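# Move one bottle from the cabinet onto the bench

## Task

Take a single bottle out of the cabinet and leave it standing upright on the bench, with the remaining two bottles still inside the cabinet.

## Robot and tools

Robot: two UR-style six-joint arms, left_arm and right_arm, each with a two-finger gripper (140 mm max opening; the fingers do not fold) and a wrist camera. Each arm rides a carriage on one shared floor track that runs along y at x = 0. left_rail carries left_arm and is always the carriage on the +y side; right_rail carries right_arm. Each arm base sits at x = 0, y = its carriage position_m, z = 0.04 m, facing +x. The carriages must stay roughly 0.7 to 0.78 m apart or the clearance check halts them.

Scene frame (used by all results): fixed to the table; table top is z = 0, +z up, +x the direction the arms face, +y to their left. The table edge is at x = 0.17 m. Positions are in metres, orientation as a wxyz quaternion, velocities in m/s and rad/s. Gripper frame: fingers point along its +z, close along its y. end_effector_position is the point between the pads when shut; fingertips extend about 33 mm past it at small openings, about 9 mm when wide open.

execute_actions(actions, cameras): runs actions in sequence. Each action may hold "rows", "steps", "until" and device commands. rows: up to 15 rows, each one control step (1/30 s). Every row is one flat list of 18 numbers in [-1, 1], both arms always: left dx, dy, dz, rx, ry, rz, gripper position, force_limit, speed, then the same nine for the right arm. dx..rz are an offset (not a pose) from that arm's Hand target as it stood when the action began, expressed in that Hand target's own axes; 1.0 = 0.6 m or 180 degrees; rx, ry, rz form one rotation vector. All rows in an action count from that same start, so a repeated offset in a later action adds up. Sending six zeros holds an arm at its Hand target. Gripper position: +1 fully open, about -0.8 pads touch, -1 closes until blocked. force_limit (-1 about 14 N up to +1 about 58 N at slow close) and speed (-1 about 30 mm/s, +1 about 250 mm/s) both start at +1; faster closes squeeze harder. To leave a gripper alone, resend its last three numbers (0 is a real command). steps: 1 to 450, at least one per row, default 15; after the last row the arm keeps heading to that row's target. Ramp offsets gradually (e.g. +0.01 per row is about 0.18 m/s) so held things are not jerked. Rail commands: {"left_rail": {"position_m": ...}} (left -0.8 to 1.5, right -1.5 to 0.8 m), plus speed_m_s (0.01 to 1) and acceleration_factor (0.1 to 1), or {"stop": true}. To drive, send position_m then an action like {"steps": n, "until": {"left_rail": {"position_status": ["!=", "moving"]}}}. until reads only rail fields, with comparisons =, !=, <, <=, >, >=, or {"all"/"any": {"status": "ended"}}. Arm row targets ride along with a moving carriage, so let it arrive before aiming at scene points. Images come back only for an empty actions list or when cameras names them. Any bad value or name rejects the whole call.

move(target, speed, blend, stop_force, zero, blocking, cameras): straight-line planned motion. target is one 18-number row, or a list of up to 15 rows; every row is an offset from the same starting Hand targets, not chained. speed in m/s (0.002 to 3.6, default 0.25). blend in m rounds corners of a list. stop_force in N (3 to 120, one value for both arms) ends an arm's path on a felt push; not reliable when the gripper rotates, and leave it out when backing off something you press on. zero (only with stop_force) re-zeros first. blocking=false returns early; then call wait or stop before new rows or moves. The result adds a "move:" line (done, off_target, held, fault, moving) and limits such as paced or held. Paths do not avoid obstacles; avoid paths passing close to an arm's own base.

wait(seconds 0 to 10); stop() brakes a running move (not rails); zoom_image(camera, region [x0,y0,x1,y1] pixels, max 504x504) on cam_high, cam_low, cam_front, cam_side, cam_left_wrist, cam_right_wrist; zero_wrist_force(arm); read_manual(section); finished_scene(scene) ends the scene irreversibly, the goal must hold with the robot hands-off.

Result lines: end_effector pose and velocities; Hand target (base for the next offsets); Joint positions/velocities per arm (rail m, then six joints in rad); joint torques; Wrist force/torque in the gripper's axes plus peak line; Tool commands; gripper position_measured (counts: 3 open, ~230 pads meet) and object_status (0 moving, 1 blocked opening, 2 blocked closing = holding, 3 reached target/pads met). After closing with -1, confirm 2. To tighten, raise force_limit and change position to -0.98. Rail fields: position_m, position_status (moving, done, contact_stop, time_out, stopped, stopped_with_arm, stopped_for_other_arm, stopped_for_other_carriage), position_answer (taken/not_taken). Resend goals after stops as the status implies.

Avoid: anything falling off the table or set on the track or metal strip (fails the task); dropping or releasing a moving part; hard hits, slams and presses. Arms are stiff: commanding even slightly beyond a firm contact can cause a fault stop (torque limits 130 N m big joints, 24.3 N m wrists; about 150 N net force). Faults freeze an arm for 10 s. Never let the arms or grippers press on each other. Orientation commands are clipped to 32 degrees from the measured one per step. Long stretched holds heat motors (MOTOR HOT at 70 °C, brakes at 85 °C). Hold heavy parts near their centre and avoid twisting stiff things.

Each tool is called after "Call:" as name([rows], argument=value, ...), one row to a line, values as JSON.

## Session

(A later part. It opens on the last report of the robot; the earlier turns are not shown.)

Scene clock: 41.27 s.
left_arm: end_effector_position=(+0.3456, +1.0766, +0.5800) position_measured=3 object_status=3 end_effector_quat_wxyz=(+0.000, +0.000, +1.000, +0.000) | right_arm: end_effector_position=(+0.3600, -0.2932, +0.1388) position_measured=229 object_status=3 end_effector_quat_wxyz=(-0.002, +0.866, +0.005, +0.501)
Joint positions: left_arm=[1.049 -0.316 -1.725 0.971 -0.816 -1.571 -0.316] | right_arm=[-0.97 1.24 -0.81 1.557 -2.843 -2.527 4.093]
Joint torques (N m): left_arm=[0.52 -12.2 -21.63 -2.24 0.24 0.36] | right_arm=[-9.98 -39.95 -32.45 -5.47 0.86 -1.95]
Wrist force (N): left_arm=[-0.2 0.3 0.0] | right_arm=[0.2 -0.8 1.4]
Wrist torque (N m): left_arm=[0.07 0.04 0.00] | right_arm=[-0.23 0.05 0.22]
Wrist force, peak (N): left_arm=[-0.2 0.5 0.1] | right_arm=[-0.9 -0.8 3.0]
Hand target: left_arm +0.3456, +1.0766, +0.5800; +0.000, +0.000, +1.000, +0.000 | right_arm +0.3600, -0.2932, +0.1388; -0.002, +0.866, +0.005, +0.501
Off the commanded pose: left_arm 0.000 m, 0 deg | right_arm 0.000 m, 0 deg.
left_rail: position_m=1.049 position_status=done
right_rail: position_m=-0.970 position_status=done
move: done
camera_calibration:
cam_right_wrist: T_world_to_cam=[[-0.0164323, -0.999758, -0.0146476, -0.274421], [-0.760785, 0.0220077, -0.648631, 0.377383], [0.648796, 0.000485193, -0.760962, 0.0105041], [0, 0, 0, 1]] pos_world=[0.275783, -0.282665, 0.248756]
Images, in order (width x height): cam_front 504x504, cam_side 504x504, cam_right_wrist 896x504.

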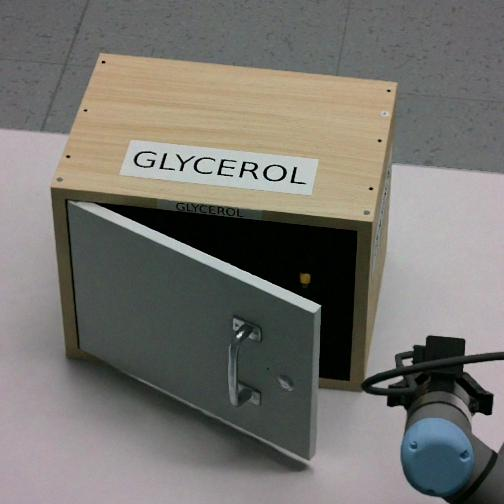

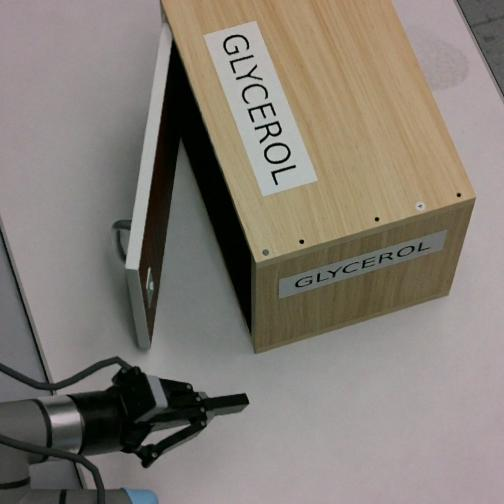

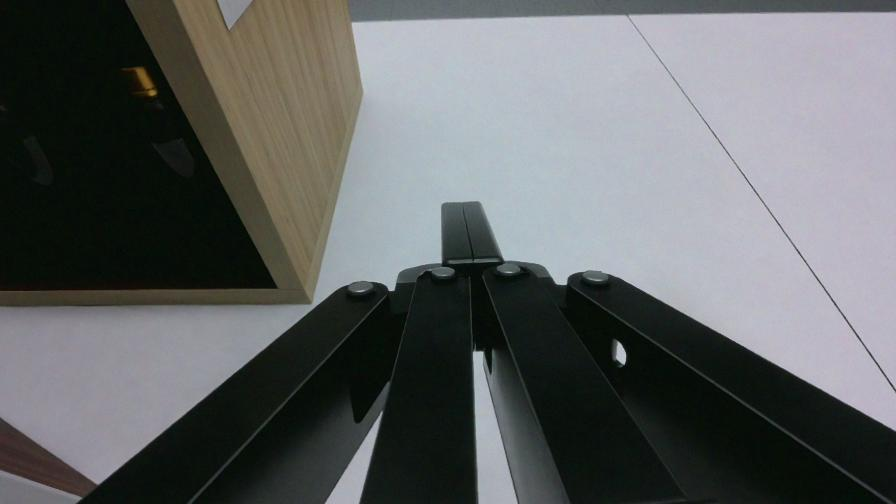

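Call:
move(target=[0,0,0,0,0,0,1,1,1,0.0167,0,0.0289,0,0,0,-0.8,-0.9,0.5], speed=0.1)

Call:
execute_actions([
  {"right_rail":{"position_m":-0.57,"speed_m_s":0.12,"acceleration_factor":0.3},"steps":250,"until":{"right_rail":{"position_status":["!=","moving"]}}},
], cameras=["cam_front","cam_side"])

Scene clock: 42.53 s.
left_arm: end_effector_position=(+0.3456, +1.0766, +0.5800) position_measured=3 object_status=3 end_effector_quat_wxyz=(+0.000, +0.000, +1.000, +0.000) | right_arm: end_effector_position=(+0.3799, -0.2930, +0.1388) position_measured=229 object_status=3 end_effector_quat_wxyz=(-0.002, +0.866, +0.005, +0.501)
Joint positions: left_arm=[1.049 -0.316 -1.725 0.971 -0.816 -1.571 -0.316] | right_arm=[-0.97 1.212 -0.797 1.541 -2.873 -2.513 4.051]
Joint torques (N m): left_arm=[0.53 -12.26 -21.54 -2.19 0.23 0.28] | right_arm=[-9.08 -40.08 -33.2 -4.96 0.83 -1.8]
Wrist force (N): left_arm=[0.0 0.3 0.0] | right_arm=[0.0 -0.9 1.4]
Wrist torque (N m): left_arm=[0.05 0.01 0.00] | right_arm=[-0.24 0.07 0.22]
Wrist force, peak (N): left_arm=[-0.1 0.5 0.0] | right_arm=[0.1 -0.8 2.0]
Hand target: left_arm +0.3456, +1.0766, +0.5800; +0.000, +0.000, +1.000, +0.000 | right_arm +0.3800, -0.2930, +0.1388; -0.002, +0.866, +0.005, +0.501
Off the commanded pose: left_arm 0.000 m, 0 deg | right_arm 0.000 m, 0 deg.
left_rail: position_m=1.049 position_status=done
right_rail: position_m=-0.970 position_status=done
move: done

Scene clock: 46.67 s.
left_arm: end_effector_position=(+0.3456, +1.0766, +0.5800) position_measured=3 object_status=3 end_effector_quat_wxyz=(+0.000, +0.000, +1.000, +0.000) | right_arm: end_effector_position=(+0.3800, +0.1070, +0.1388) position_measured=229 object_status=3 end_effector_quat_wxyz=(-0.002, +0.866, +0.005, +0.501)
Joint positions: left_arm=[1.049 -0.316 -1.725 0.971 -0.816 -1.571 -0.316] | right_arm=[-0.57 1.212 -0.797 1.541 -2.873 -2.512 4.051]
Joint torques (N m): left_arm=[0.41 -12.15 -21.48 -2.17 0.27 0.32] | right_arm=[-1.32 -47.19 -23.19 -1.87 -0.28 -0.99]
Wrist force (N): left_arm=[-0.2 0.4 0.1] | right_arm=[-2.9 4.1 -4.0]
Wrist torque (N m): left_arm=[0.07 0.04 0.01] | right_arm=[0.69 0.45 0.10]
Wrist force, peak (N): left_arm=[-0.2 0.6 0.0] | right_arm=[-4.9 28.4 -10.3]
Hand target: left_arm +0.3456, +1.0766, +0.5800; +0.000, +0.000, +1.000, +0.000 | right_arm +0.3800, +0.1070, +0.1388; -0.002, +0.866, +0.005, +0.501
Tool commands: left_gripper/position=+1.0 left_gripper/force_limit=+1.0 left_gripper/speed=+1.0 right_gripper/position=-0.8 right_gripper/force_limit=-0.9 right_gripper/speed=+0.5
Off the commanded pose: left_arm 0.000 m, 0 deg | right_arm 0.000 m, 0 deg.
left_rail: position_m=1.049 position_status=done
right_rail: position_m=-0.570 speed_m_s=0.12 position_status=done
Images, in order (width x height): cam_front 504x504, cam_side 504x504.

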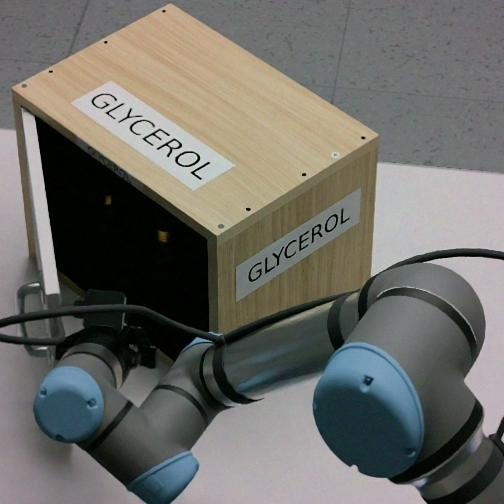

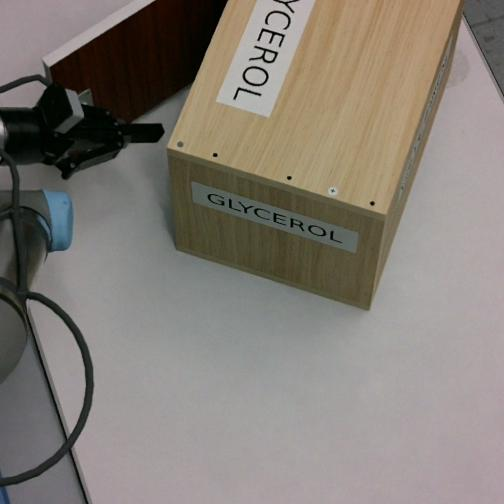

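Call:
execute_actions([
  {"right_rail":{"position_m":-0.95,"speed_m_s":0.25},"steps":250,"until":{"right_rail":{"position_status":["!=","moving"]}}},
], cameras=["cam_front","cam_side","cam_high"])

Call:
zoom_image(camera="cam_front", region=[0, 0, 300, 400])

Scene clock: 49.90 s.
left_arm: end_effector_position=(+0.3456, +1.0766, +0.5800) position_measured=3 object_status=3 end_effector_quat_wxyz=(+0.000, +0.000, +1.000, +0.000) | right_arm: end_effector_position=(+0.3800, -0.2730, +0.1388) position_measured=229 object_status=3 end_effector_quat_wxyz=(-0.002, +0.866, +0.005, +0.501)
Joint positions: left_arm=[1.049 -0.316 -1.725 0.971 -0.816 -1.571 -0.316] | right_arm=[-0.95 1.212 -0.797 1.541 -2.873 -2.512 4.051]
Joint torques (N m): left_arm=[0.31 -12.42 -21.43 -2.21 0.39 0.38] | right_arm=[-9.94 -45.42 -31.61 -5.11 0.83 0.06]
Wrist force (N): left_arm=[0.0 0.2 -0.1] | right_arm=[0.9 -3.9 1.6]
Wrist torque (N m): left_arm=[0.04 0.01 0.01] | right_arm=[-0.88 -0.11 0.22]
Wrist force, peak (N): left_arm=[-0.3 0.4 0.4] | right_arm=[5.4 -35.1 13.3]
Hand target: left_arm +0.3456, +1.0766, +0.5800; +0.000, +0.000, +1.000, +0.000 | right_arm +0.3800, -0.2730, +0.1388; -0.002, +0.866, +0.005, +0.501
Tool commands: left_gripper/position=+1.0 left_gripper/force_limit=+1.0 left_gripper/speed=+1.0 right_gripper/position=-0.8 right_gripper/force_limit=-0.9 right_gripper/speed=+0.5
Off the commanded pose: left_arm 0.000 m, 0 deg | right_arm 0.000 m, 0 deg.
left_rail: position_m=1.049 position_status=done
right_rail: position_m=-0.950 speed_m_s=0.25 position_status=done
Images, in order (width x height): cam_high 504x504, cam_front 504x504, cam_side 504x504.

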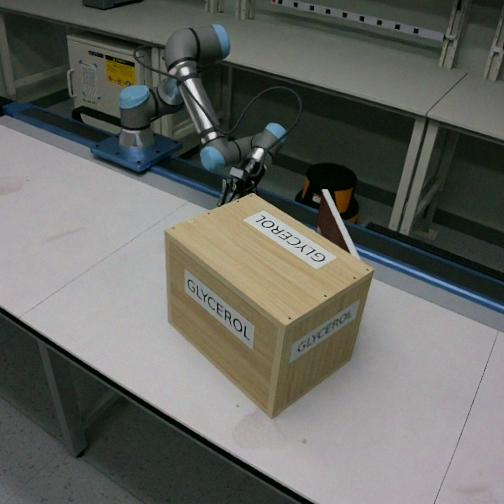

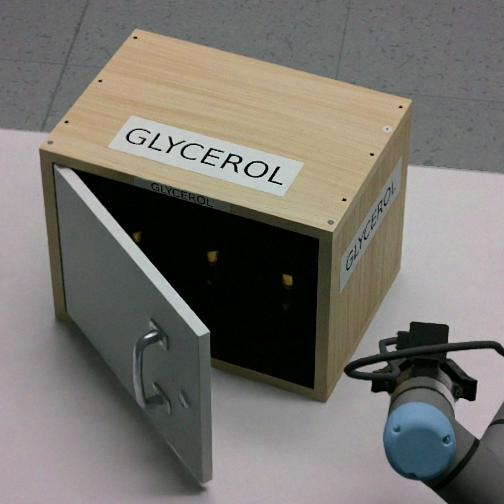

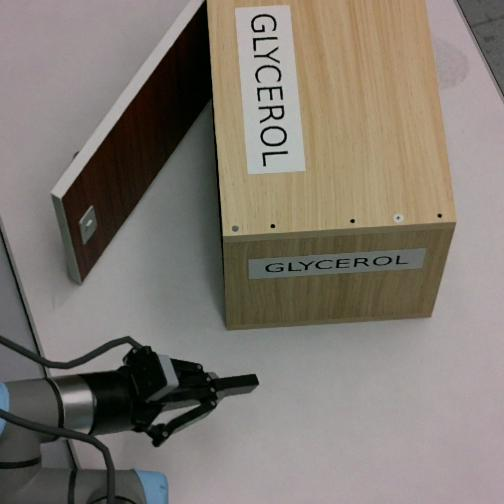

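Scaled by 1.260 from the camera's 504x504 image, which has a finer 720x720 frame.

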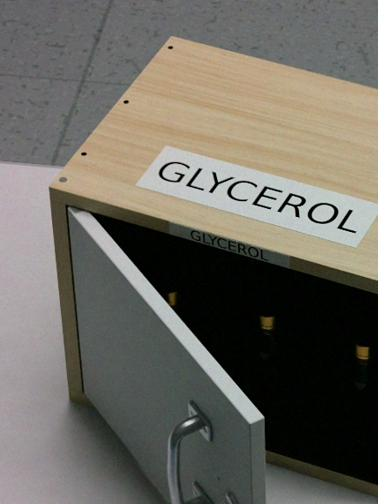

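Call:
execute_actions([
  {"right_rail":{"position_m":-1.2,"speed_m_s":0.5},"left_rail":{"position_m":0.5},"rows":[[0,0,0,0,0,0,-0.85,-0.9,0,0,0,0,0,0,0,-0.8,-0.9,0.5]],"steps":250,"until":{"all":{"status":"ended"}}},
])

Call:
move([
  [-0.0757,-0.821,0.1333,0,0,0,-0.85,-0.9,0,0,0,0,0,0,0,-0.8,-0.9,0.5],
  [-0.0757,-0.821,0.6333,0,0,0,-0.85,-0.9,0,0,0,0,0,0,0,-0.8,-0.9,0.5],
], blend=[0.02,0], speed=[0.3,0.2], cameras=["cam_front","cam_side"])

Scene clock: 54.27 s.
left_arm: end_effector_position=(+0.3456, +0.5272, +0.5800) position_measured=232 object_status=3 end_effector_quat_wxyz=(+0.000, +0.000, +1.000, +0.000) | right_arm: end_effector_position=(+0.3800, -0.5230, +0.1388) position_measured=229 object_status=3 end_effector_quat_wxyz=(-0.002, +0.866, +0.005, +0.501)
Joint positions: left_arm=[0.5 -0.316 -1.725 0.971 -0.816 -1.571 -0.316] | right_arm=[-1.2 1.212 -0.797 1.541 -2.873 -2.512 4.051]
Joint torques (N m): left_arm=[0.75 -12.05 -21.63 -2.21 0.31 0.33] | right_arm=[-7.51 -41.9 -25.57 -5.13 0.11 0.67]
Wrist force (N): left_arm=[-0.1 0.1 0.1] | right_arm=[0.8 -4.1 1.7]
Wrist torque (N m): left_arm=[0.03 0.01 0.00] | right_arm=[-0.91 -0.11 0.22]
Wrist force, peak (N): left_arm=[-0.3 1.7 -0.3] | right_arm=[0.8 -4.5 1.8]
Hand target: left_arm +0.3456, +0.5272, +0.5800; +0.000, +0.000, +1.000, +0.000 | right_arm +0.3800, -0.5230, +0.1388; -0.002, +0.866, +0.005, +0.501
Off the commanded pose: left_arm 0.000 m, 0 deg | right_arm 0.000 m, 0 deg.
left_rail: position_m=0.500 position_status=done
right_rail: position_m=-1.200 speed_m_s=0.50 position_status=done

Scene clock: 58.13 s.
left_arm: end_effector_position=(+0.3910, +0.0347, +0.2001) position_measured=232 object_status=3 end_effector_quat_wxyz=(+0.000, +0.000, +1.000, +0.000) | right_arm: end_effector_position=(+0.3800, -0.5230, +0.1388) position_measured=229 object_status=3 end_effector_quat_wxyz=(-0.002, +0.866, +0.005, +0.501)
Joint positions: left_arm=[0.5 -1.093 -1.299 1.558 -1.83 -1.571 -1.093] | right_arm=[-1.2 1.212 -0.797 1.541 -2.873 -2.512 4.051]
Joint torques (N m): left_arm=[-6.63 -25.42 -14.82 -3.92 2.22 -1.53] | right_arm=[-3.86 -42.15 -15.98 -4.7 -0.46 0.65]
Wrist force (N): left_arm=[-0.3 0.4 -0.1] | right_arm=[0.9 -4.1 1.7]
Wrist torque (N m): left_arm=[0.07 0.07 0.07] | right_arm=[-0.93 -0.10 0.22]
Wrist force, peak (N): left_arm=[0.2 2.2 -0.5] | right_arm=[0.7 -4.2 1.9]
Hand target: left_arm +0.3910, +0.0346, +0.2000; +0.000, +0.000, +1.000, +0.000 | right_arm +0.3800, -0.5230, +0.1388; -0.002, +0.866, +0.005, +0.501
Off the commanded pose: left_arm 0.000 m, 0 deg | right_arm 0.000 m, 0 deg.
left_rail: position_m=0.500 position_status=done
right_rail: position_m=-1.200 speed_m_s=0.50 position_status=done
move: done
Images, in order (width x height): cam_front 504x504, cam_side 504x504.

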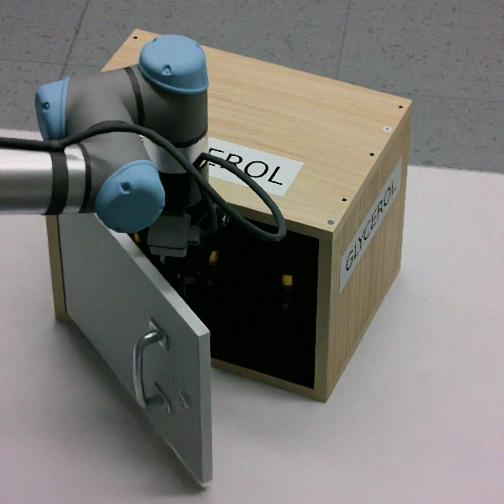

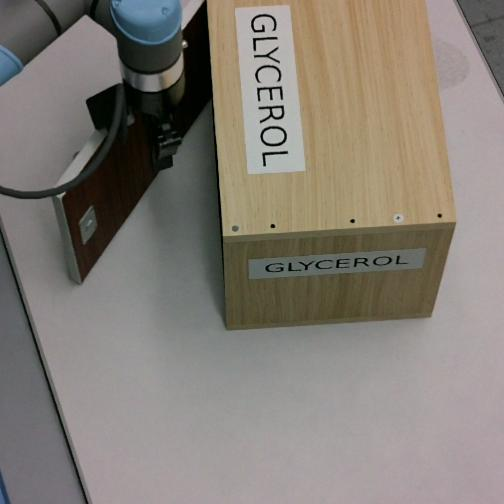

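Call:
move([
  [0.1017,0.069,0,0,0,0,-0.85,-0.9,0,0,0,0,0,0,0,-0.8,-0.9,0.5],
  [0.1617,0.194,0,0,0,0,-0.85,-0.9,0,0,0,0,0,0,0,-0.8,-0.9,0.5],
  [0.175,0.334,0,0,0,0,-0.85,-0.9,0,0,0,0,0,0,0,-0.8,-0.9,0.5],
  [0.1383,0.4707,0,0,0,0,-0.85,-0.9,0,0,0,0,0,0,0,-0.8,-0.9,0.5],
], blend=[0.02,0.02,0.02,0], speed=0.08, stop_force=20, cameras=["cam_front","cam_side"])

Scene clock: 63.70 s.
left_arm: end_effector_position=(+0.3080, +0.3171, +0.2000) position_measured=232 object_status=3 end_effector_quat_wxyz=(+0.000, +0.000, +1.000, +0.000) | right_arm: end_effector_position=(+0.3800, -0.5230, +0.1388) position_measured=229 object_status=3 end_effector_quat_wxyz=(-0.002, +0.866, +0.005, +0.501)
Joint positions: left_arm=[0.5 -0.917 -1.929 2.159 -1.801 -1.571 -0.917] | right_arm=[-1.2 1.212 -0.797 1.541 -2.873 -2.512 4.051]
Joint torques (N m): left_arm=[8.64 -20.25 -12.5 -1.31 -1.76 2.21] | right_arm=[0.84 -41.31 -11.68 -4.41 -1.54 0.64]
Wrist force (N): left_arm=[1.5 -2.4 -0.7] | right_arm=[0.8 -4.0 1.7]
Wrist torque (N m): left_arm=[-0.16 -0.15 -0.04] | right_arm=[-0.90 -0.10 0.22]
Wrist force, peak (N): left_arm=[-6.6 -4.4 -1.9] | right_arm=[0.7 -4.2 1.8]
Hand target: left_arm +0.3080, +0.3171, +0.2000; +0.000, +0.000, +1.000, +0.000 | right_arm +0.3800, -0.5230, +0.1388; -0.002, +0.866, +0.005, +0.501
Off the commanded pose: left_arm 0.000 m, 0 deg | right_arm 0.000 m, 0 deg.
left_rail: position_m=0.500 position_status=done
right_rail: position_m=-1.200 speed_m_s=0.50 position_status=done
move: done
Images, in order (width x height): cam_front 504x504, cam_side 504x504.

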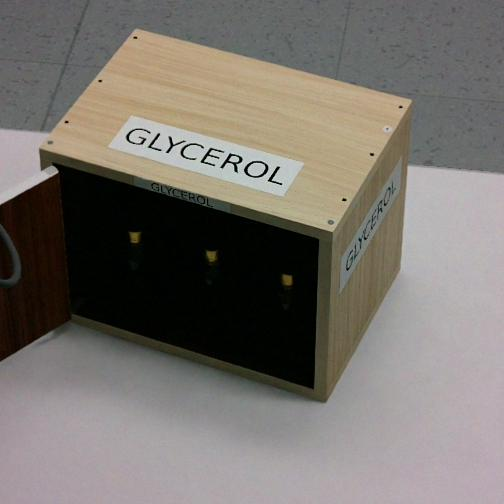

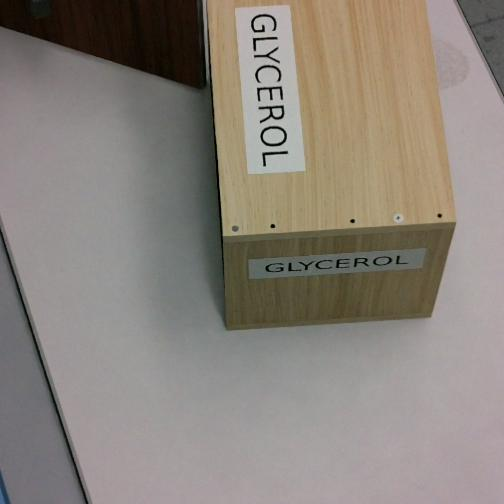

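Call:
move([
  [0.02,0.0,-0.05,0,0,0,-0.85,-0.9,0,0,0,0,0,0,0,0.14,-0.9,0.5],
  [0.02,0.05,-0.5,0,0,0,-0.85,-0.9,0,-0.1134,0.12,0.027,-0.0755,0,0.0436,0.14,-0.9,0.5],
], speed=0.25, blend=[0.02,0])

Call:
execute_actions([
  {"right_rail":{"position_m":-0.65,"speed_m_s":0.3},"steps":250,"until":{"all":{"status":"ended"}}},
], cameras=["cam_front","cam_right_wrist","cam_side"])

Call:
zoom_image(camera="cam_right_wrist", region=[250, 0, 650, 300])

Scene clock: 67.53 s.
left_arm: end_effector_position=(+0.2960, +0.3471, +0.5000) position_measured=232 object_status=3 end_effector_quat_wxyz=(+0.000, +0.000, +1.000, +0.000) | right_arm: end_effector_position=(+0.3609, -0.5953, +0.0719) position_measured=112 object_status=3 end_effector_quat_wxyz=(+0.066, +0.858, -0.113, +0.496)
Joint positions: left_arm=[0.5 -0.888 -1.88 1.334 -1.024 -1.571 -0.888] | right_arm=[-1.2 1.226 -0.776 1.597 -2.531 -2.614 4.549]
Joint torques (N m): left_arm=[7.5 2.66 -39.2 -1.36 -2.5 2.33] | right_arm=[11.02 -39.99 -30.59 -0.45 -4.6 1.59]
Wrist force (N): left_arm=[-0.6 0.2 -0.2] | right_arm=[0.7 -4.1 1.8]
Wrist torque (N m): left_arm=[0.05 0.12 -0.05] | right_arm=[-0.92 -0.06 0.02]
Wrist force, peak (N): left_arm=[1.4 -2.8 -0.7] | right_arm=[1.2 -4.4 1.6]
Hand target: left_arm +0.2960, +0.3471, +0.5000; +0.000, +0.000, +1.000, +0.000 | right_arm +0.3609, -0.5953, +0.0719; +0.066, +0.858, -0.113, +0.496
Off the commanded pose: left_arm 0.000 m, 0 deg | right_arm 0.000 m, 0 deg.
left_rail: position_m=0.500 position_status=done
right_rail: position_m=-1.200 speed_m_s=0.50 position_status=done
move: done; blend cut to 0 m at target 1

Scene clock: 71.00 s.
left_arm: end_effector_position=(+0.2960, +0.3471, +0.5000) position_measured=232 object_status=3 end_effector_quat_wxyz=(+0.000, +0.000, +1.000, +0.000) | right_arm: end_effector_position=(+0.3609, -0.0453, +0.0719) position_measured=112 object_status=3 end_effector_quat_wxyz=(+0.066, +0.858, -0.113, +0.496)
Joint positions: left_arm=[0.5 -0.888 -1.88 1.334 -1.024 -1.571 -0.888] | right_arm=[-0.65 1.226 -0.776 1.597 -2.531 -2.614 4.55]
Joint torques (N m): left_arm=[7.4 3.54 -38.55 -1.55 -2.46 2.21] | right_arm=[9.24 -41.55 -23.81 -1.31 -3.38 1.56]
Wrist force (N): left_arm=[-0.6 0.1 0.2] | right_arm=[0.6 -4.0 1.8]
Wrist torque (N m): left_arm=[0.04 0.11 -0.04] | right_arm=[-0.90 -0.03 0.02]
Wrist force, peak (N): left_arm=[-0.7 0.4 0.1] | right_arm=[0.9 -4.5 2.0]
Hand target: left_arm +0.2960, +0.3471, +0.5000; +0.000, +0.000, +1.000, +0.000 | right_arm +0.3609, -0.0453, +0.0719; +0.066, +0.858, -0.113, +0.496
Tool commands: left_gripper/position=-0.85 left_gripper/force_limit=-0.9 left_gripper/speed=+0.0 right_gripper/position=+0.14 right_gripper/force_limit=-0.9 right_gripper/speed=+0.5
Off the commanded pose: left_arm 0.000 m, 0 deg | right_arm 0.000 m, 0 deg.
left_rail: position_m=0.500 position_status=done
right_rail: position_m=-0.650 speed_m_s=0.30 position_status=done
camera_calibration:
cam_right_wrist: T_world_to_cam=[[-0.286202, -0.958051, -0.0150939, 0.0717389], [-0.726116, 0.22714, -0.648971, 0.326012], [0.625175, -0.174776, -0.760664, -0.0406154], [0, 0, 0, 1]] pos_world=[0.282646, -0.0124192, 0.18176]
Images, in order (width x height): cam_front 504x504, cam_side 504x504, cam_right_wrist 896x504.

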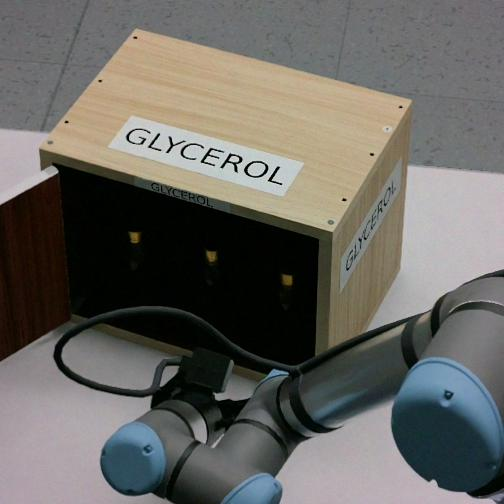

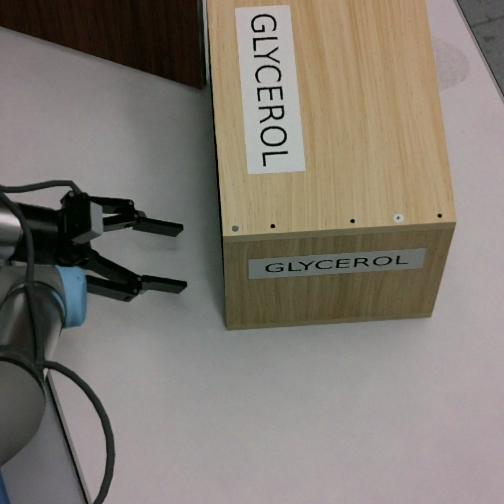

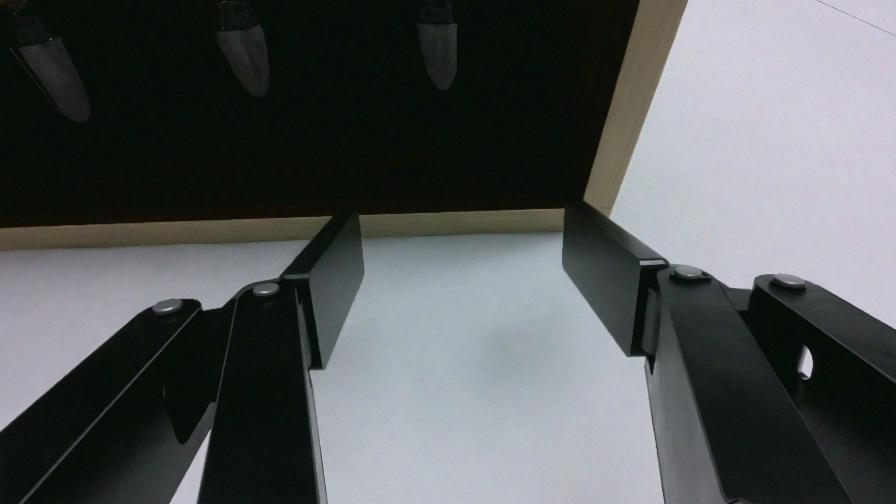

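Scaled by 1.260 from the camera's 896x504 image, which has a finer 1280x720 frame.

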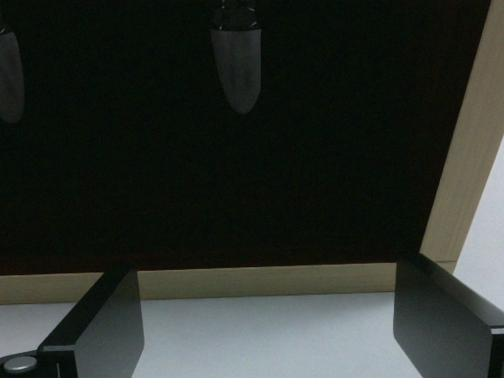

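Call:
move(target=[0,0,0,0,0,0,-0.85,-0.9,0,0.0792,-0.015,0.1371,0,0,0,0.14,-0.9,0.5], speed=0.12, cameras=["cam_right_wrist"])

Scene clock: 72.70 s.
left_arm: end_effector_position=(+0.2960, +0.3471, +0.5000) position_measured=232 object_status=3 end_effector_quat_wxyz=(+0.000, +0.000, +1.000, +0.000) | right_arm: end_effector_position=(+0.4550, -0.0613, +0.0721) position_measured=112 object_status=3 end_effector_quat_wxyz=(+0.066, +0.858, -0.113, +0.496)
Joint positions: left_arm=[0.5 -0.888 -1.88 1.334 -1.024 -1.571 -0.888] | right_arm=[-0.65 1.088 -0.723 1.562 -2.77 -2.58 4.291]
Joint torques (N m): left_arm=[7.33 3.3 -38.47 -1.69 -2.43 2.18] | right_arm=[-9.82 -41.36 -30.6 -5.29 0.71 -1.96]
Wrist force (N): left_arm=[-0.2 0.1 -0.3] | right_arm=[0.6 -4.0 1.7]
Wrist torque (N m): left_arm=[0.03 0.04 -0.04] | right_arm=[-0.91 -0.04 0.23]
Wrist force, peak (N): left_arm=[-0.8 0.1 -0.1] | right_arm=[1.4 -4.2 2.7]
Hand target: left_arm +0.2960, +0.3471, +0.5000; +0.000, +0.000, +1.000, +0.000 | right_arm +0.4550, -0.0613, +0.0721; +0.066, +0.858, -0.113, +0.496
Off the commanded pose: left_arm 0.000 m, 0 deg | right_arm 0.000 m, 0 deg.
left_rail: position_m=0.500 position_status=done
right_rail: position_m=-0.650 speed_m_s=0.30 position_status=done
move: done
camera_calibration:
cam_right_wrist: T_world_to_cam=[[-0.286202, -0.958051, -0.0150939, 0.0834119], [-0.726116, 0.22714, -0.648971, 0.398008], [0.625175, -0.174776, -0.760664, -0.102009], [0, 0, 0, 1]] pos_world=[0.376646, -0.0283192, 0.18196]
Images, in order (width x height): cam_right_wrist 896x504.

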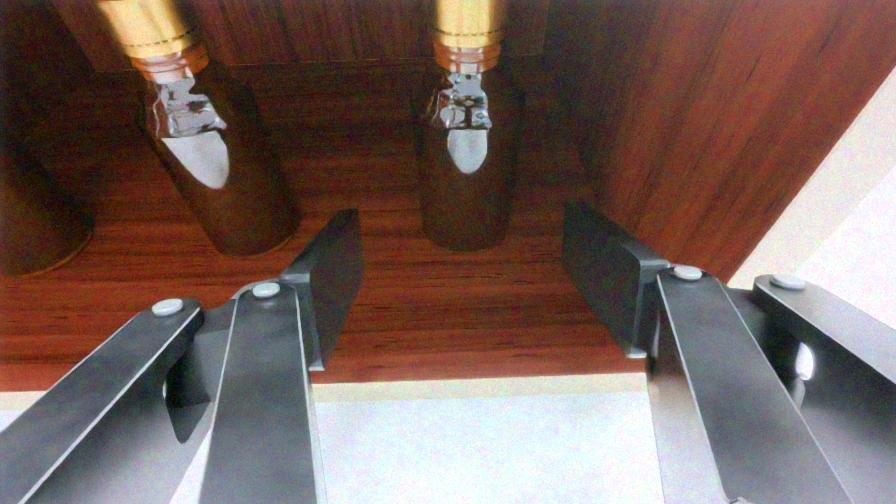

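Call:
move([
  [0,0,0,0,0,0,-0.85,-0.9,0,0.0542,0,0.0938,0,0,0,0.14,-0.3,-1],
  [0,0,0,0,0,0,-0.85,-0.9,0,0.0542,0,0.0938,0,0,0,-1,-0.3,-1],
], speed=0.1)

Call:
wait(seconds=0.5)

Call:
move(target=[0,0,0,0,0,0,-0.85,-0.9,0,0.036,0,-0.021,0,0,0,-1,-0.3,-1], speed=0.05, cameras=["cam_right_wrist"])

Scene clock: 75.37 s.
left_arm: end_effector_position=(+0.2960, +0.3471, +0.5000) position_measured=232 object_status=3 end_effector_quat_wxyz=(+0.000, +0.000, +1.000, +0.000) | right_arm: end_effector_position=(+0.5178, -0.0782, +0.0723) position_measured=161 object_status=0 end_effector_quat_wxyz=(+0.066, +0.858, -0.113, +0.496)
Joint positions: left_arm=[0.5 -0.888 -1.88 1.334 -1.024 -1.571 -0.888] | right_arm=[-0.65 0.996 -0.687 1.525 -2.899 -2.541 4.137]
Joint torques (N m): left_arm=[7.54 3.51 -38.56 -1.65 -2.51 2.18] | right_arm=[-5.63 -42.29 -28.2 -3.77 0.78 -1.39]
Wrist force (N): left_arm=[-0.4 0.3 -0.1] | right_arm=[7.3 1.0 -4.8]
Wrist torque (N m): left_arm=[0.08 0.08 -0.04] | right_arm=[-0.98 -0.30 0.12]
Wrist force, peak (N): left_arm=[-0.7 0.4 -0.4] | right_arm=[7.4 1.0 -4.8]
Hand target: left_arm +0.2960, +0.3471, +0.5000; +0.000, +0.000, +1.000, +0.000 | right_arm +0.5178, -0.0782, +0.0722; +0.066, +0.858, -0.113, +0.496
Off the commanded pose: left_arm 0.000 m, 0 deg | right_arm 0.000 m, 0 deg.
left_rail: position_m=0.500 position_status=done
right_rail: position_m=-0.650 speed_m_s=0.30 position_status=done
move: done

Scene clock: 75.87 s.
left_arm: end_effector_position=(+0.2960, +0.3471, +0.5000) position_measured=232 object_status=3 end_effector_quat_wxyz=(+0.000, +0.000, +1.000, +0.000) | right_arm: end_effector_position=(+0.5178, -0.0782, +0.0723) position_measured=161 object_status=2 end_effector_quat_wxyz=(+0.066, +0.858, -0.113, +0.496)
Joint positions: left_arm=[0.5 -0.888 -1.88 1.334 -1.024 -1.571 -0.888] | right_arm=[-0.65 0.996 -0.687 1.525 -2.899 -2.541 4.137]
Joint torques (N m): left_arm=[7.64 2.99 -38.33 -1.65 -2.44 2.18] | right_arm=[-2.19 -42.15 -26.19 -2.45 0.77 -0.95]
Wrist force (N): left_arm=[-0.4 0.3 -0.1] | right_arm=[7.3 0.9 -4.6]
Wrist torque (N m): left_arm=[0.08 0.08 -0.05] | right_arm=[-1.00 -0.30 0.12]
Wrist force, peak (N): left_arm=[-0.6 0.2 0.2] | right_arm=[7.4 1.0 -4.8]
Hand target: left_arm +0.2960, +0.3471, +0.5000; +0.000, +0.000, +1.000, +0.000 | right_arm +0.5178, -0.0782, +0.0722; +0.066, +0.858, -0.113, +0.496
Tool commands: left_gripper/position=-0.85 left_gripper/force_limit=-0.9 left_gripper/speed=+0.0 right_gripper/position=-1.0 right_gripper/force_limit=-0.3 right_gripper/speed=-1.0
Off the commanded pose: left_arm 0.000 m, 0 deg | right_arm 0.000 m, 0 deg.
left_rail: position_m=0.500 position_status=done
right_rail: position_m=-0.650 speed_m_s=0.30 position_status=done
wait: 0.50 s

Scene clock: 76.80 s.
left_arm: end_effector_position=(+0.2960, +0.3471, +0.5000) position_measured=232 object_status=3 end_effector_quat_wxyz=(+0.000, +0.000, +1.000, +0.000) | right_arm: end_effector_position=(+0.5176, -0.0782, +0.0971) position_measured=161 object_status=2 end_effector_quat_wxyz=(+0.066, +0.858, -0.113, +0.496)
Joint positions: left_arm=[0.5 -0.888 -1.88 1.334 -1.024 -1.571 -0.888] | right_arm=[-0.65 0.996 -0.73 1.527 -2.857 -2.542 4.137]
Joint torques (N m): left_arm=[7.29 3.04 -38.67 -1.67 -2.54 2.12] | right_arm=[11.26 -57.5 -14.87 -1.37 -5.04 1.46]
Wrist force (N): left_arm=[-0.5 0.2 -0.4] | right_arm=[-2.0 -4.2 3.1]
Wrist torque (N m): left_arm=[0.05 0.10 -0.05] | right_arm=[-0.94 0.02 0.17]
Wrist force, peak (N): left_arm=[-0.6 0.4 0.0] | right_arm=[7.2 1.1 -4.8]
Hand target: left_arm +0.2960, +0.3471, +0.5000; +0.000, +0.000, +1.000, +0.000 | right_arm +0.5176, -0.0781, +0.0973; +0.066, +0.858, -0.113, +0.496
Off the commanded pose: left_arm 0.000 m, 0 deg | right_arm 0.000 m, 0 deg.
left_rail: position_m=0.500 position_status=done
right_rail: position_m=-0.650 speed_m_s=0.30 position_status=done
move: done
camera_calibration:
cam_right_wrist: T_world_to_cam=[[-0.286132, -0.958072, -0.0150317, 0.0854991], [-0.726144, 0.227048, -0.648972, 0.463606], [0.625175, -0.174777, -0.760664, -0.125144], [0, 0, 0, 1]] pos_world=[0.439346, -0.0452188, 0.20696]
Images, in order (width x height): cam_right_wrist 896x504.

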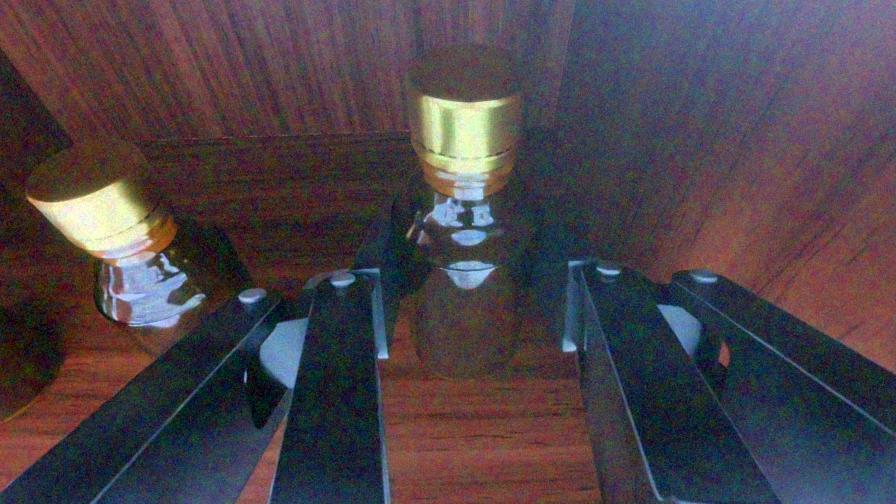

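Call:
move(target=[0,0,0,0,0,0,-0.85,-0.9,0,-0.1375,0,-0.2382,0,0,0,-1,-0.3,-1], speed=0.12)

Call:
execute_actions([
  {"right_rail":{"position_m":-1.07,"speed_m_s":0.3,"acceleration_factor":0.4},"steps":250,"until":{"right_rail":{"position_status":["!=","moving"]}}},
])

Call:
move(target=[0,0,0,0,0,0,-0.85,-0.9,0,-0.0433,0,0.025,0,0,0,-1,-0.3,-1], speed=0.06)

Call:
move(target=[0,0,0,0,0,0,-0.85,-0.9,0,-0.0361,0,0.0208,0,0,0,-1,-0.3,-1], speed=0.012, stop_force=4, cameras=["cam_right_wrist","cam_low"])

Scene clock: 79.23 s.
left_arm: end_effector_position=(+0.2960, +0.3471, +0.5000) position_measured=232 object_status=3 end_effector_quat_wxyz=(+0.000, +0.000, +1.000, +0.000) | right_arm: end_effector_position=(+0.3583, -0.0353, +0.0970) position_measured=161 object_status=2 end_effector_quat_wxyz=(+0.066, +0.858, -0.113, +0.496)
Joint positions: left_arm=[0.5 -0.888 -1.88 1.334 -1.024 -1.571 -0.888] | right_arm=[-0.65 1.235 -0.804 1.56 -2.451 -2.615 4.567]
Joint torques (N m): left_arm=[7.61 2.87 -38.24 -1.61 -2.52 2.14] | right_arm=[11.02 -56.27 -33.69 -0.68 -5.43 1.54]
Wrist force (N): left_arm=[-0.4 0.2 0.2] | right_arm=[-1.9 -3.9 3.0]
Wrist torque (N m): left_arm=[0.04 0.07 -0.05] | right_arm=[-0.87 0.00 0.01]
Wrist force, peak (N): left_arm=[-0.7 0.3 -0.2] | right_arm=[-1.5 -4.2 4.2]
Hand target: left_arm +0.2960, +0.3471, +0.5000; +0.000, +0.000, +1.000, +0.000 | right_arm +0.3583, -0.0353, +0.0970; +0.066, +0.858, -0.113, +0.496
Off the commanded pose: left_arm 0.000 m, 0 deg | right_arm 0.000 m, 0 deg.
left_rail: position_m=0.500 position_status=done
right_rail: position_m=-0.650 speed_m_s=0.30 position_status=done
move: done

Scene clock: 81.93 s.
left_arm: end_effector_position=(+0.2960, +0.3471, +0.5000) position_measured=232 object_status=3 end_effector_quat_wxyz=(+0.000, +0.000, +1.000, +0.000) | right_arm: end_effector_position=(+0.3583, -0.4553, +0.0970) position_measured=161 object_status=2 end_effector_quat_wxyz=(+0.066, +0.858, -0.113, +0.496)
Joint positions: left_arm=[0.5 -0.888 -1.88 1.334 -1.024 -1.571 -0.888] | right_arm=[-1.07 1.235 -0.804 1.56 -2.451 -2.615 4.567]
Joint torques (N m): left_arm=[7.49 3.16 -38.49 -1.55 -2.46 2.28] | right_arm=[10.02 -54.61 -20.54 -1.69 -4.9 1.42]
Wrist force (N): left_arm=[-0.4 0.1 -0.3] | right_arm=[-1.9 -3.9 3.1]
Wrist torque (N m): left_arm=[0.04 0.08 -0.05] | right_arm=[-0.88 0.00 0.01]
Wrist force, peak (N): left_arm=[-0.7 0.1 -0.2] | right_arm=[-2.1 -5.0 2.8]
Hand target: left_arm +0.2960, +0.3471, +0.5000; +0.000, +0.000, +1.000, +0.000 | right_arm +0.3583, -0.4553, +0.0970; +0.066, +0.858, -0.113, +0.496
Tool commands: left_gripper/position=-0.85 left_gripper/force_limit=-0.9 left_gripper/speed=+0.0 right_gripper/position=-1.0 right_gripper/force_limit=-0.3 right_gripper/speed=-1.0
Off the commanded pose: left_arm 0.000 m, 0 deg | right_arm 0.000 m, 0 deg.
left_rail: position_m=0.500 position_status=done
right_rail: position_m=-1.070 speed_m_s=0.30 position_status=done

Scene clock: 82.90 s.
left_arm: end_effector_position=(+0.2960, +0.3471, +0.5000) position_measured=232 object_status=3 end_effector_quat_wxyz=(+0.000, +0.000, +1.000, +0.000) | right_arm: end_effector_position=(+0.3583, -0.4553, +0.0670) position_measured=161 object_status=2 end_effector_quat_wxyz=(+0.066, +0.858, -0.113, +0.496)
Joint positions: left_arm=[0.5 -0.888 -1.88 1.334 -1.024 -1.571 -0.888] | right_arm=[-1.07 1.235 -0.755 1.565 -2.505 -2.615 4.567]
Joint torques (N m): left_arm=[7.53 3.07 -38.12 -1.7 -2.45 2.18] | right_arm=[-5.1 -43.77 -9.03 -5.3 -3.03 -1.76]
Wrist force (N): left_arm=[-0.1 0.3 -0.1] | right_arm=[-1.8 -4.0 3.3]
Wrist torque (N m): left_arm=[0.07 0.02 -0.04] | right_arm=[-0.90 -0.03 0.09]
Wrist force, peak (N): left_arm=[-0.5 0.6 0.1] | right_arm=[-2.7 -4.0 3.6]
Hand target: left_arm +0.2960, +0.3471, +0.5000; +0.000, +0.000, +1.000, +0.000 | right_arm +0.3583, -0.4553, +0.0670; +0.066, +0.858, -0.113, +0.496
Off the commanded pose: left_arm 0.000 m, 0 deg | right_arm 0.000 m, 0 deg.
left_rail: position_m=0.500 position_status=done
right_rail: position_m=-1.070 speed_m_s=0.30 position_status=done
move: done

Scene clock: 85.07 s.
left_arm: end_effector_position=(+0.2960, +0.3471, +0.5000) position_measured=232 object_status=3 end_effector_quat_wxyz=(+0.000, +0.000, +1.000, +0.000) | right_arm: end_effector_position=(+0.3583, -0.4554, +0.0543) position_measured=161 object_status=2 end_effector_quat_wxyz=(+0.066, +0.858, -0.113, +0.496)
Joint positions: left_arm=[0.5 -0.888 -1.88 1.334 -1.024 -1.571 -0.888] | right_arm=[-1.07 1.235 -0.733 1.565 -2.527 -2.615 4.567]
Joint torques (N m): left_arm=[7.6 3.35 -38.65 -1.62 -2.47 2.19] | right_arm=[-6.39 -54.89 -12.86 -0.99 -0.78 -0.63]
Wrist force (N): left_arm=[-0.4 0.1 0.0] | right_arm=[-0.3 -3.6 2.7]
Wrist torque (N m): left_arm=[0.02 0.07 -0.05] | right_arm=[-0.86 0.01 0.08]
Wrist force, peak (N): left_arm=[-0.8 0.5 -0.1] | right_arm=[12.9 -2.8 -7.4]
Hand target: left_arm +0.2960, +0.3471, +0.5000; +0.000, +0.000, +1.000, +0.000 | right_arm +0.3583, -0.4554, +0.0543; +0.066, +0.858, -0.113, +0.496 (not the last commanded pose)
Off the commanded pose: left_arm 0.000 m, 0 deg | right_arm 0.012 m, 0 deg.
left_rail: position_m=0.500 position_status=done
right_rail: position_m=-1.070 speed_m_s=0.30 position_status=done
move: contact (right_arm)
camera_calibration:
cam_right_wrist: T_world_to_cam=[[-0.286202, -0.958051, -0.0150939, -0.32207], [-0.726116, 0.22714, -0.648971, 0.405894], [0.625175, -0.174776, -0.760664, -0.12396], [0, 0, 0, 1]] pos_world=[0.280046, -0.422419, 0.16426]
Images, in order (width x height): cam_low 504x504, cam_right_wrist 896x504.

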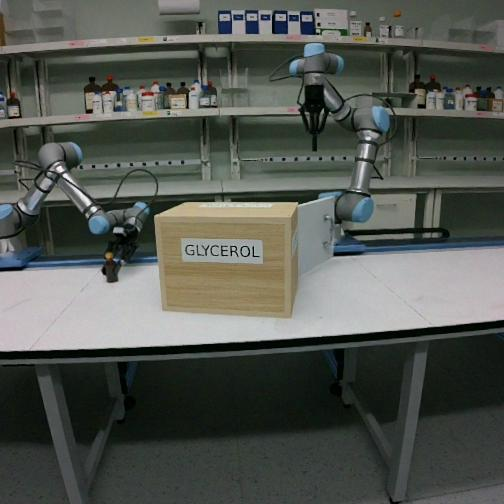

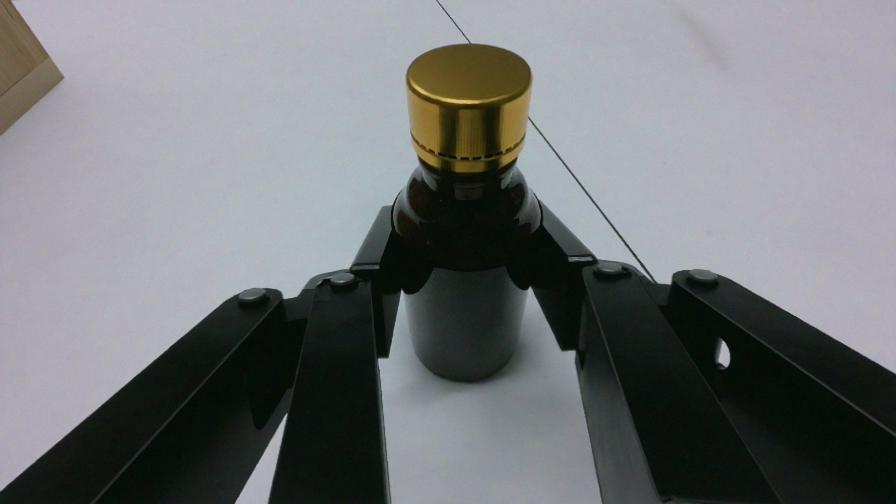

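Call:
move([
  [0,0,0,0,0,0,-0.85,-0.9,0,-0.0013,0,0.0007,0,0,0,-1,-0.3,-1],
  [0,0,0,0,0,0,-0.85,-0.9,0,-0.0013,0,0.0007,0,0,0,0.2,-0.3,-1],
], speed=0.01)

Call:
move(target=[0,0,0,0,0,0,-0.85,-0.9,0,0.02,0,-0.19,0,0,0,0.2,-0.3,-1], speed=0.15)

Call:
move([
  [-0.1833,0.0615,0,0,0,0,-0.85,-0.9,0,0,0,0,0,0,0,0.2,-0.3,-1],
  [-0.1833,0.0615,0.4167,0,0,0,-0.85,-0.9,0,0,0,0,0,0,0,0.2,-0.3,-1],
], speed=0.2, blend=[0.02,0], cameras=["cam_low","cam_front","cam_side","cam_high"])

Scene clock: 88.00 s.
left_arm: end_effector_position=(+0.2960, +0.3471, +0.5000) position_measured=232 object_status=3 end_effector_quat_wxyz=(+0.000, +0.000, +1.000, +0.000) | right_arm: end_effector_position=(+0.3583, -0.4554, +0.0535) position_measured=104 object_status=0 end_effector_quat_wxyz=(+0.066, +0.858, -0.113, +0.496)
Joint positions: left_arm=[0.5 -0.888 -1.88 1.334 -1.024 -1.571 -0.888] | right_arm=[-1.07 1.235 -0.732 1.565 -2.528 -2.615 4.567]
Joint torques (N m): left_arm=[7.44 3.34 -38.25 -1.55 -2.41 2.17] | right_arm=[10.55 -54.81 -28.7 -1.51 -4.66 1]
Wrist force (N): left_arm=[-0.5 0.1 -0.1] | right_arm=[1.4 -4.6 0.5]
Wrist torque (N m): left_arm=[0.02 0.10 -0.05] | right_arm=[-1.02 -0.21 0.10]
Wrist force, peak (N): left_arm=[-0.7 0.5 -0.1] | right_arm=[25.3 0.3 -19.9]
Hand target: left_arm +0.2960, +0.3471, +0.5000; +0.000, +0.000, +1.000, +0.000 | right_arm +0.3583, -0.4554, +0.0535; +0.066, +0.858, -0.113, +0.496
Off the commanded pose: left_arm 0.000 m, 0 deg | right_arm 0.000 m, 0 deg.
left_rail: position_m=0.500 position_status=done
right_rail: position_m=-1.070 speed_m_s=0.30 position_status=done
move: done

Scene clock: 89.47 s.
left_arm: end_effector_position=(+0.2960, +0.3471, +0.5000) position_measured=232 object_status=3 end_effector_quat_wxyz=(+0.000, +0.000, +1.000, +0.000) | right_arm: end_effector_position=(+0.2687, -0.4312, +0.1207) position_measured=104 object_status=3 end_effector_quat_wxyz=(+0.066, +0.858, -0.113, +0.496)
Joint positions: left_arm=[0.5 -0.888 -1.88 1.334 -1.024 -1.571 -0.888] | right_arm=[-1.07 1.37 -0.844 1.482 -2.1 -2.616 4.836]
Joint torques (N m): left_arm=[7.77 3.32 -38.23 -1.6 -2.44 2.14] | right_arm=[10.86 -52.52 -32.99 -0.35 0.49 1.58]
Wrist force (N): left_arm=[-0.5 0.1 -0.3] | right_arm=[1.7 -4.6 0.5]
Wrist torque (N m): left_arm=[0.03 0.10 -0.05] | right_arm=[-1.02 -0.27 0.03]
Wrist force, peak (N): left_arm=[-0.7 0.2 0.1] | right_arm=[1.8 -4.8 0.4]
Hand target: left_arm +0.2960, +0.3471, +0.5000; +0.000, +0.000, +1.000, +0.000 | right_arm +0.2687, -0.4311, +0.1207; +0.066, +0.858, -0.113, +0.496
Off the commanded pose: left_arm 0.000 m, 0 deg | right_arm 0.000 m, 0 deg.
left_rail: position_m=0.500 position_status=done
right_rail: position_m=-1.070 speed_m_s=0.30 position_status=done
move: done

Scene clock: 91.97 s.
left_arm: end_effector_position=(+0.4060, +0.3839, +0.2501) position_measured=232 object_status=3 end_effector_quat_wxyz=(+0.000, +0.000, +1.000, +0.000) | right_arm: end_effector_position=(+0.2687, -0.4311, +0.1207) position_measured=104 object_status=3 end_effector_quat_wxyz=(+0.066, +0.858, -0.113, +0.496)
Joint positions: left_arm=[0.5 -0.6 -1.777 1.924 -1.717 -1.571 -0.6] | right_arm=[-1.07 1.37 -0.844 1.482 -2.099 -2.616 4.837]
Joint torques (N m): left_arm=[3.81 -4.73 -12.78 -4.01 2.33 1.85] | right_arm=[11.23 -41.35 -33.13 -0.29 0.42 1.52]
Wrist force (N): left_arm=[0.0 0.4 0.0] | right_arm=[1.5 -4.7 0.5]
Wrist torque (N m): left_arm=[0.10 0.02 0.04] | right_arm=[-1.05 -0.23 0.02]
Wrist force, peak (N): left_arm=[-2.1 0.6 -0.5] | right_arm=[1.8 -4.8 0.5]
Hand target: left_arm +0.4060, +0.3840, +0.2500; +0.000, +0.000, +1.000, +0.000 | right_arm +0.2687, -0.4311, +0.1207; +0.066, +0.858, -0.113, +0.496
Off the commanded pose: left_arm 0.000 m, 0 deg | right_arm 0.000 m, 0 deg.
left_rail: position_m=0.500 position_status=done
right_rail: position_m=-1.070 speed_m_s=0.30 position_status=done
move: done
Images, in order (width x height): cam_high 504x504, cam_low 504x504, cam_front 504x504, cam_side 504x504.

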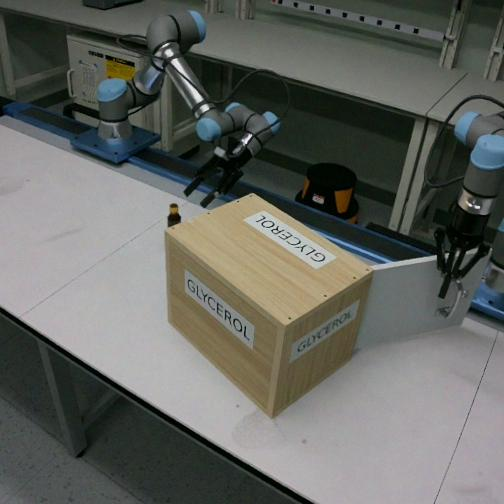

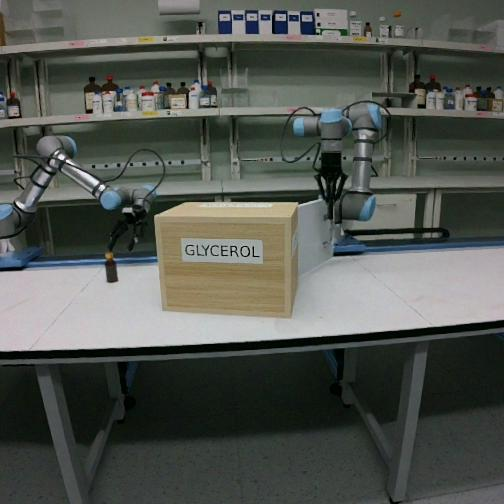

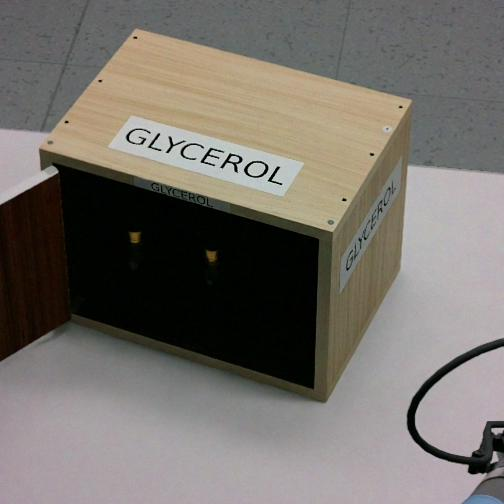

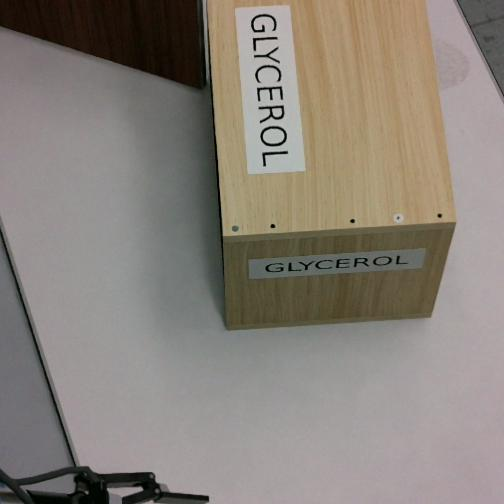

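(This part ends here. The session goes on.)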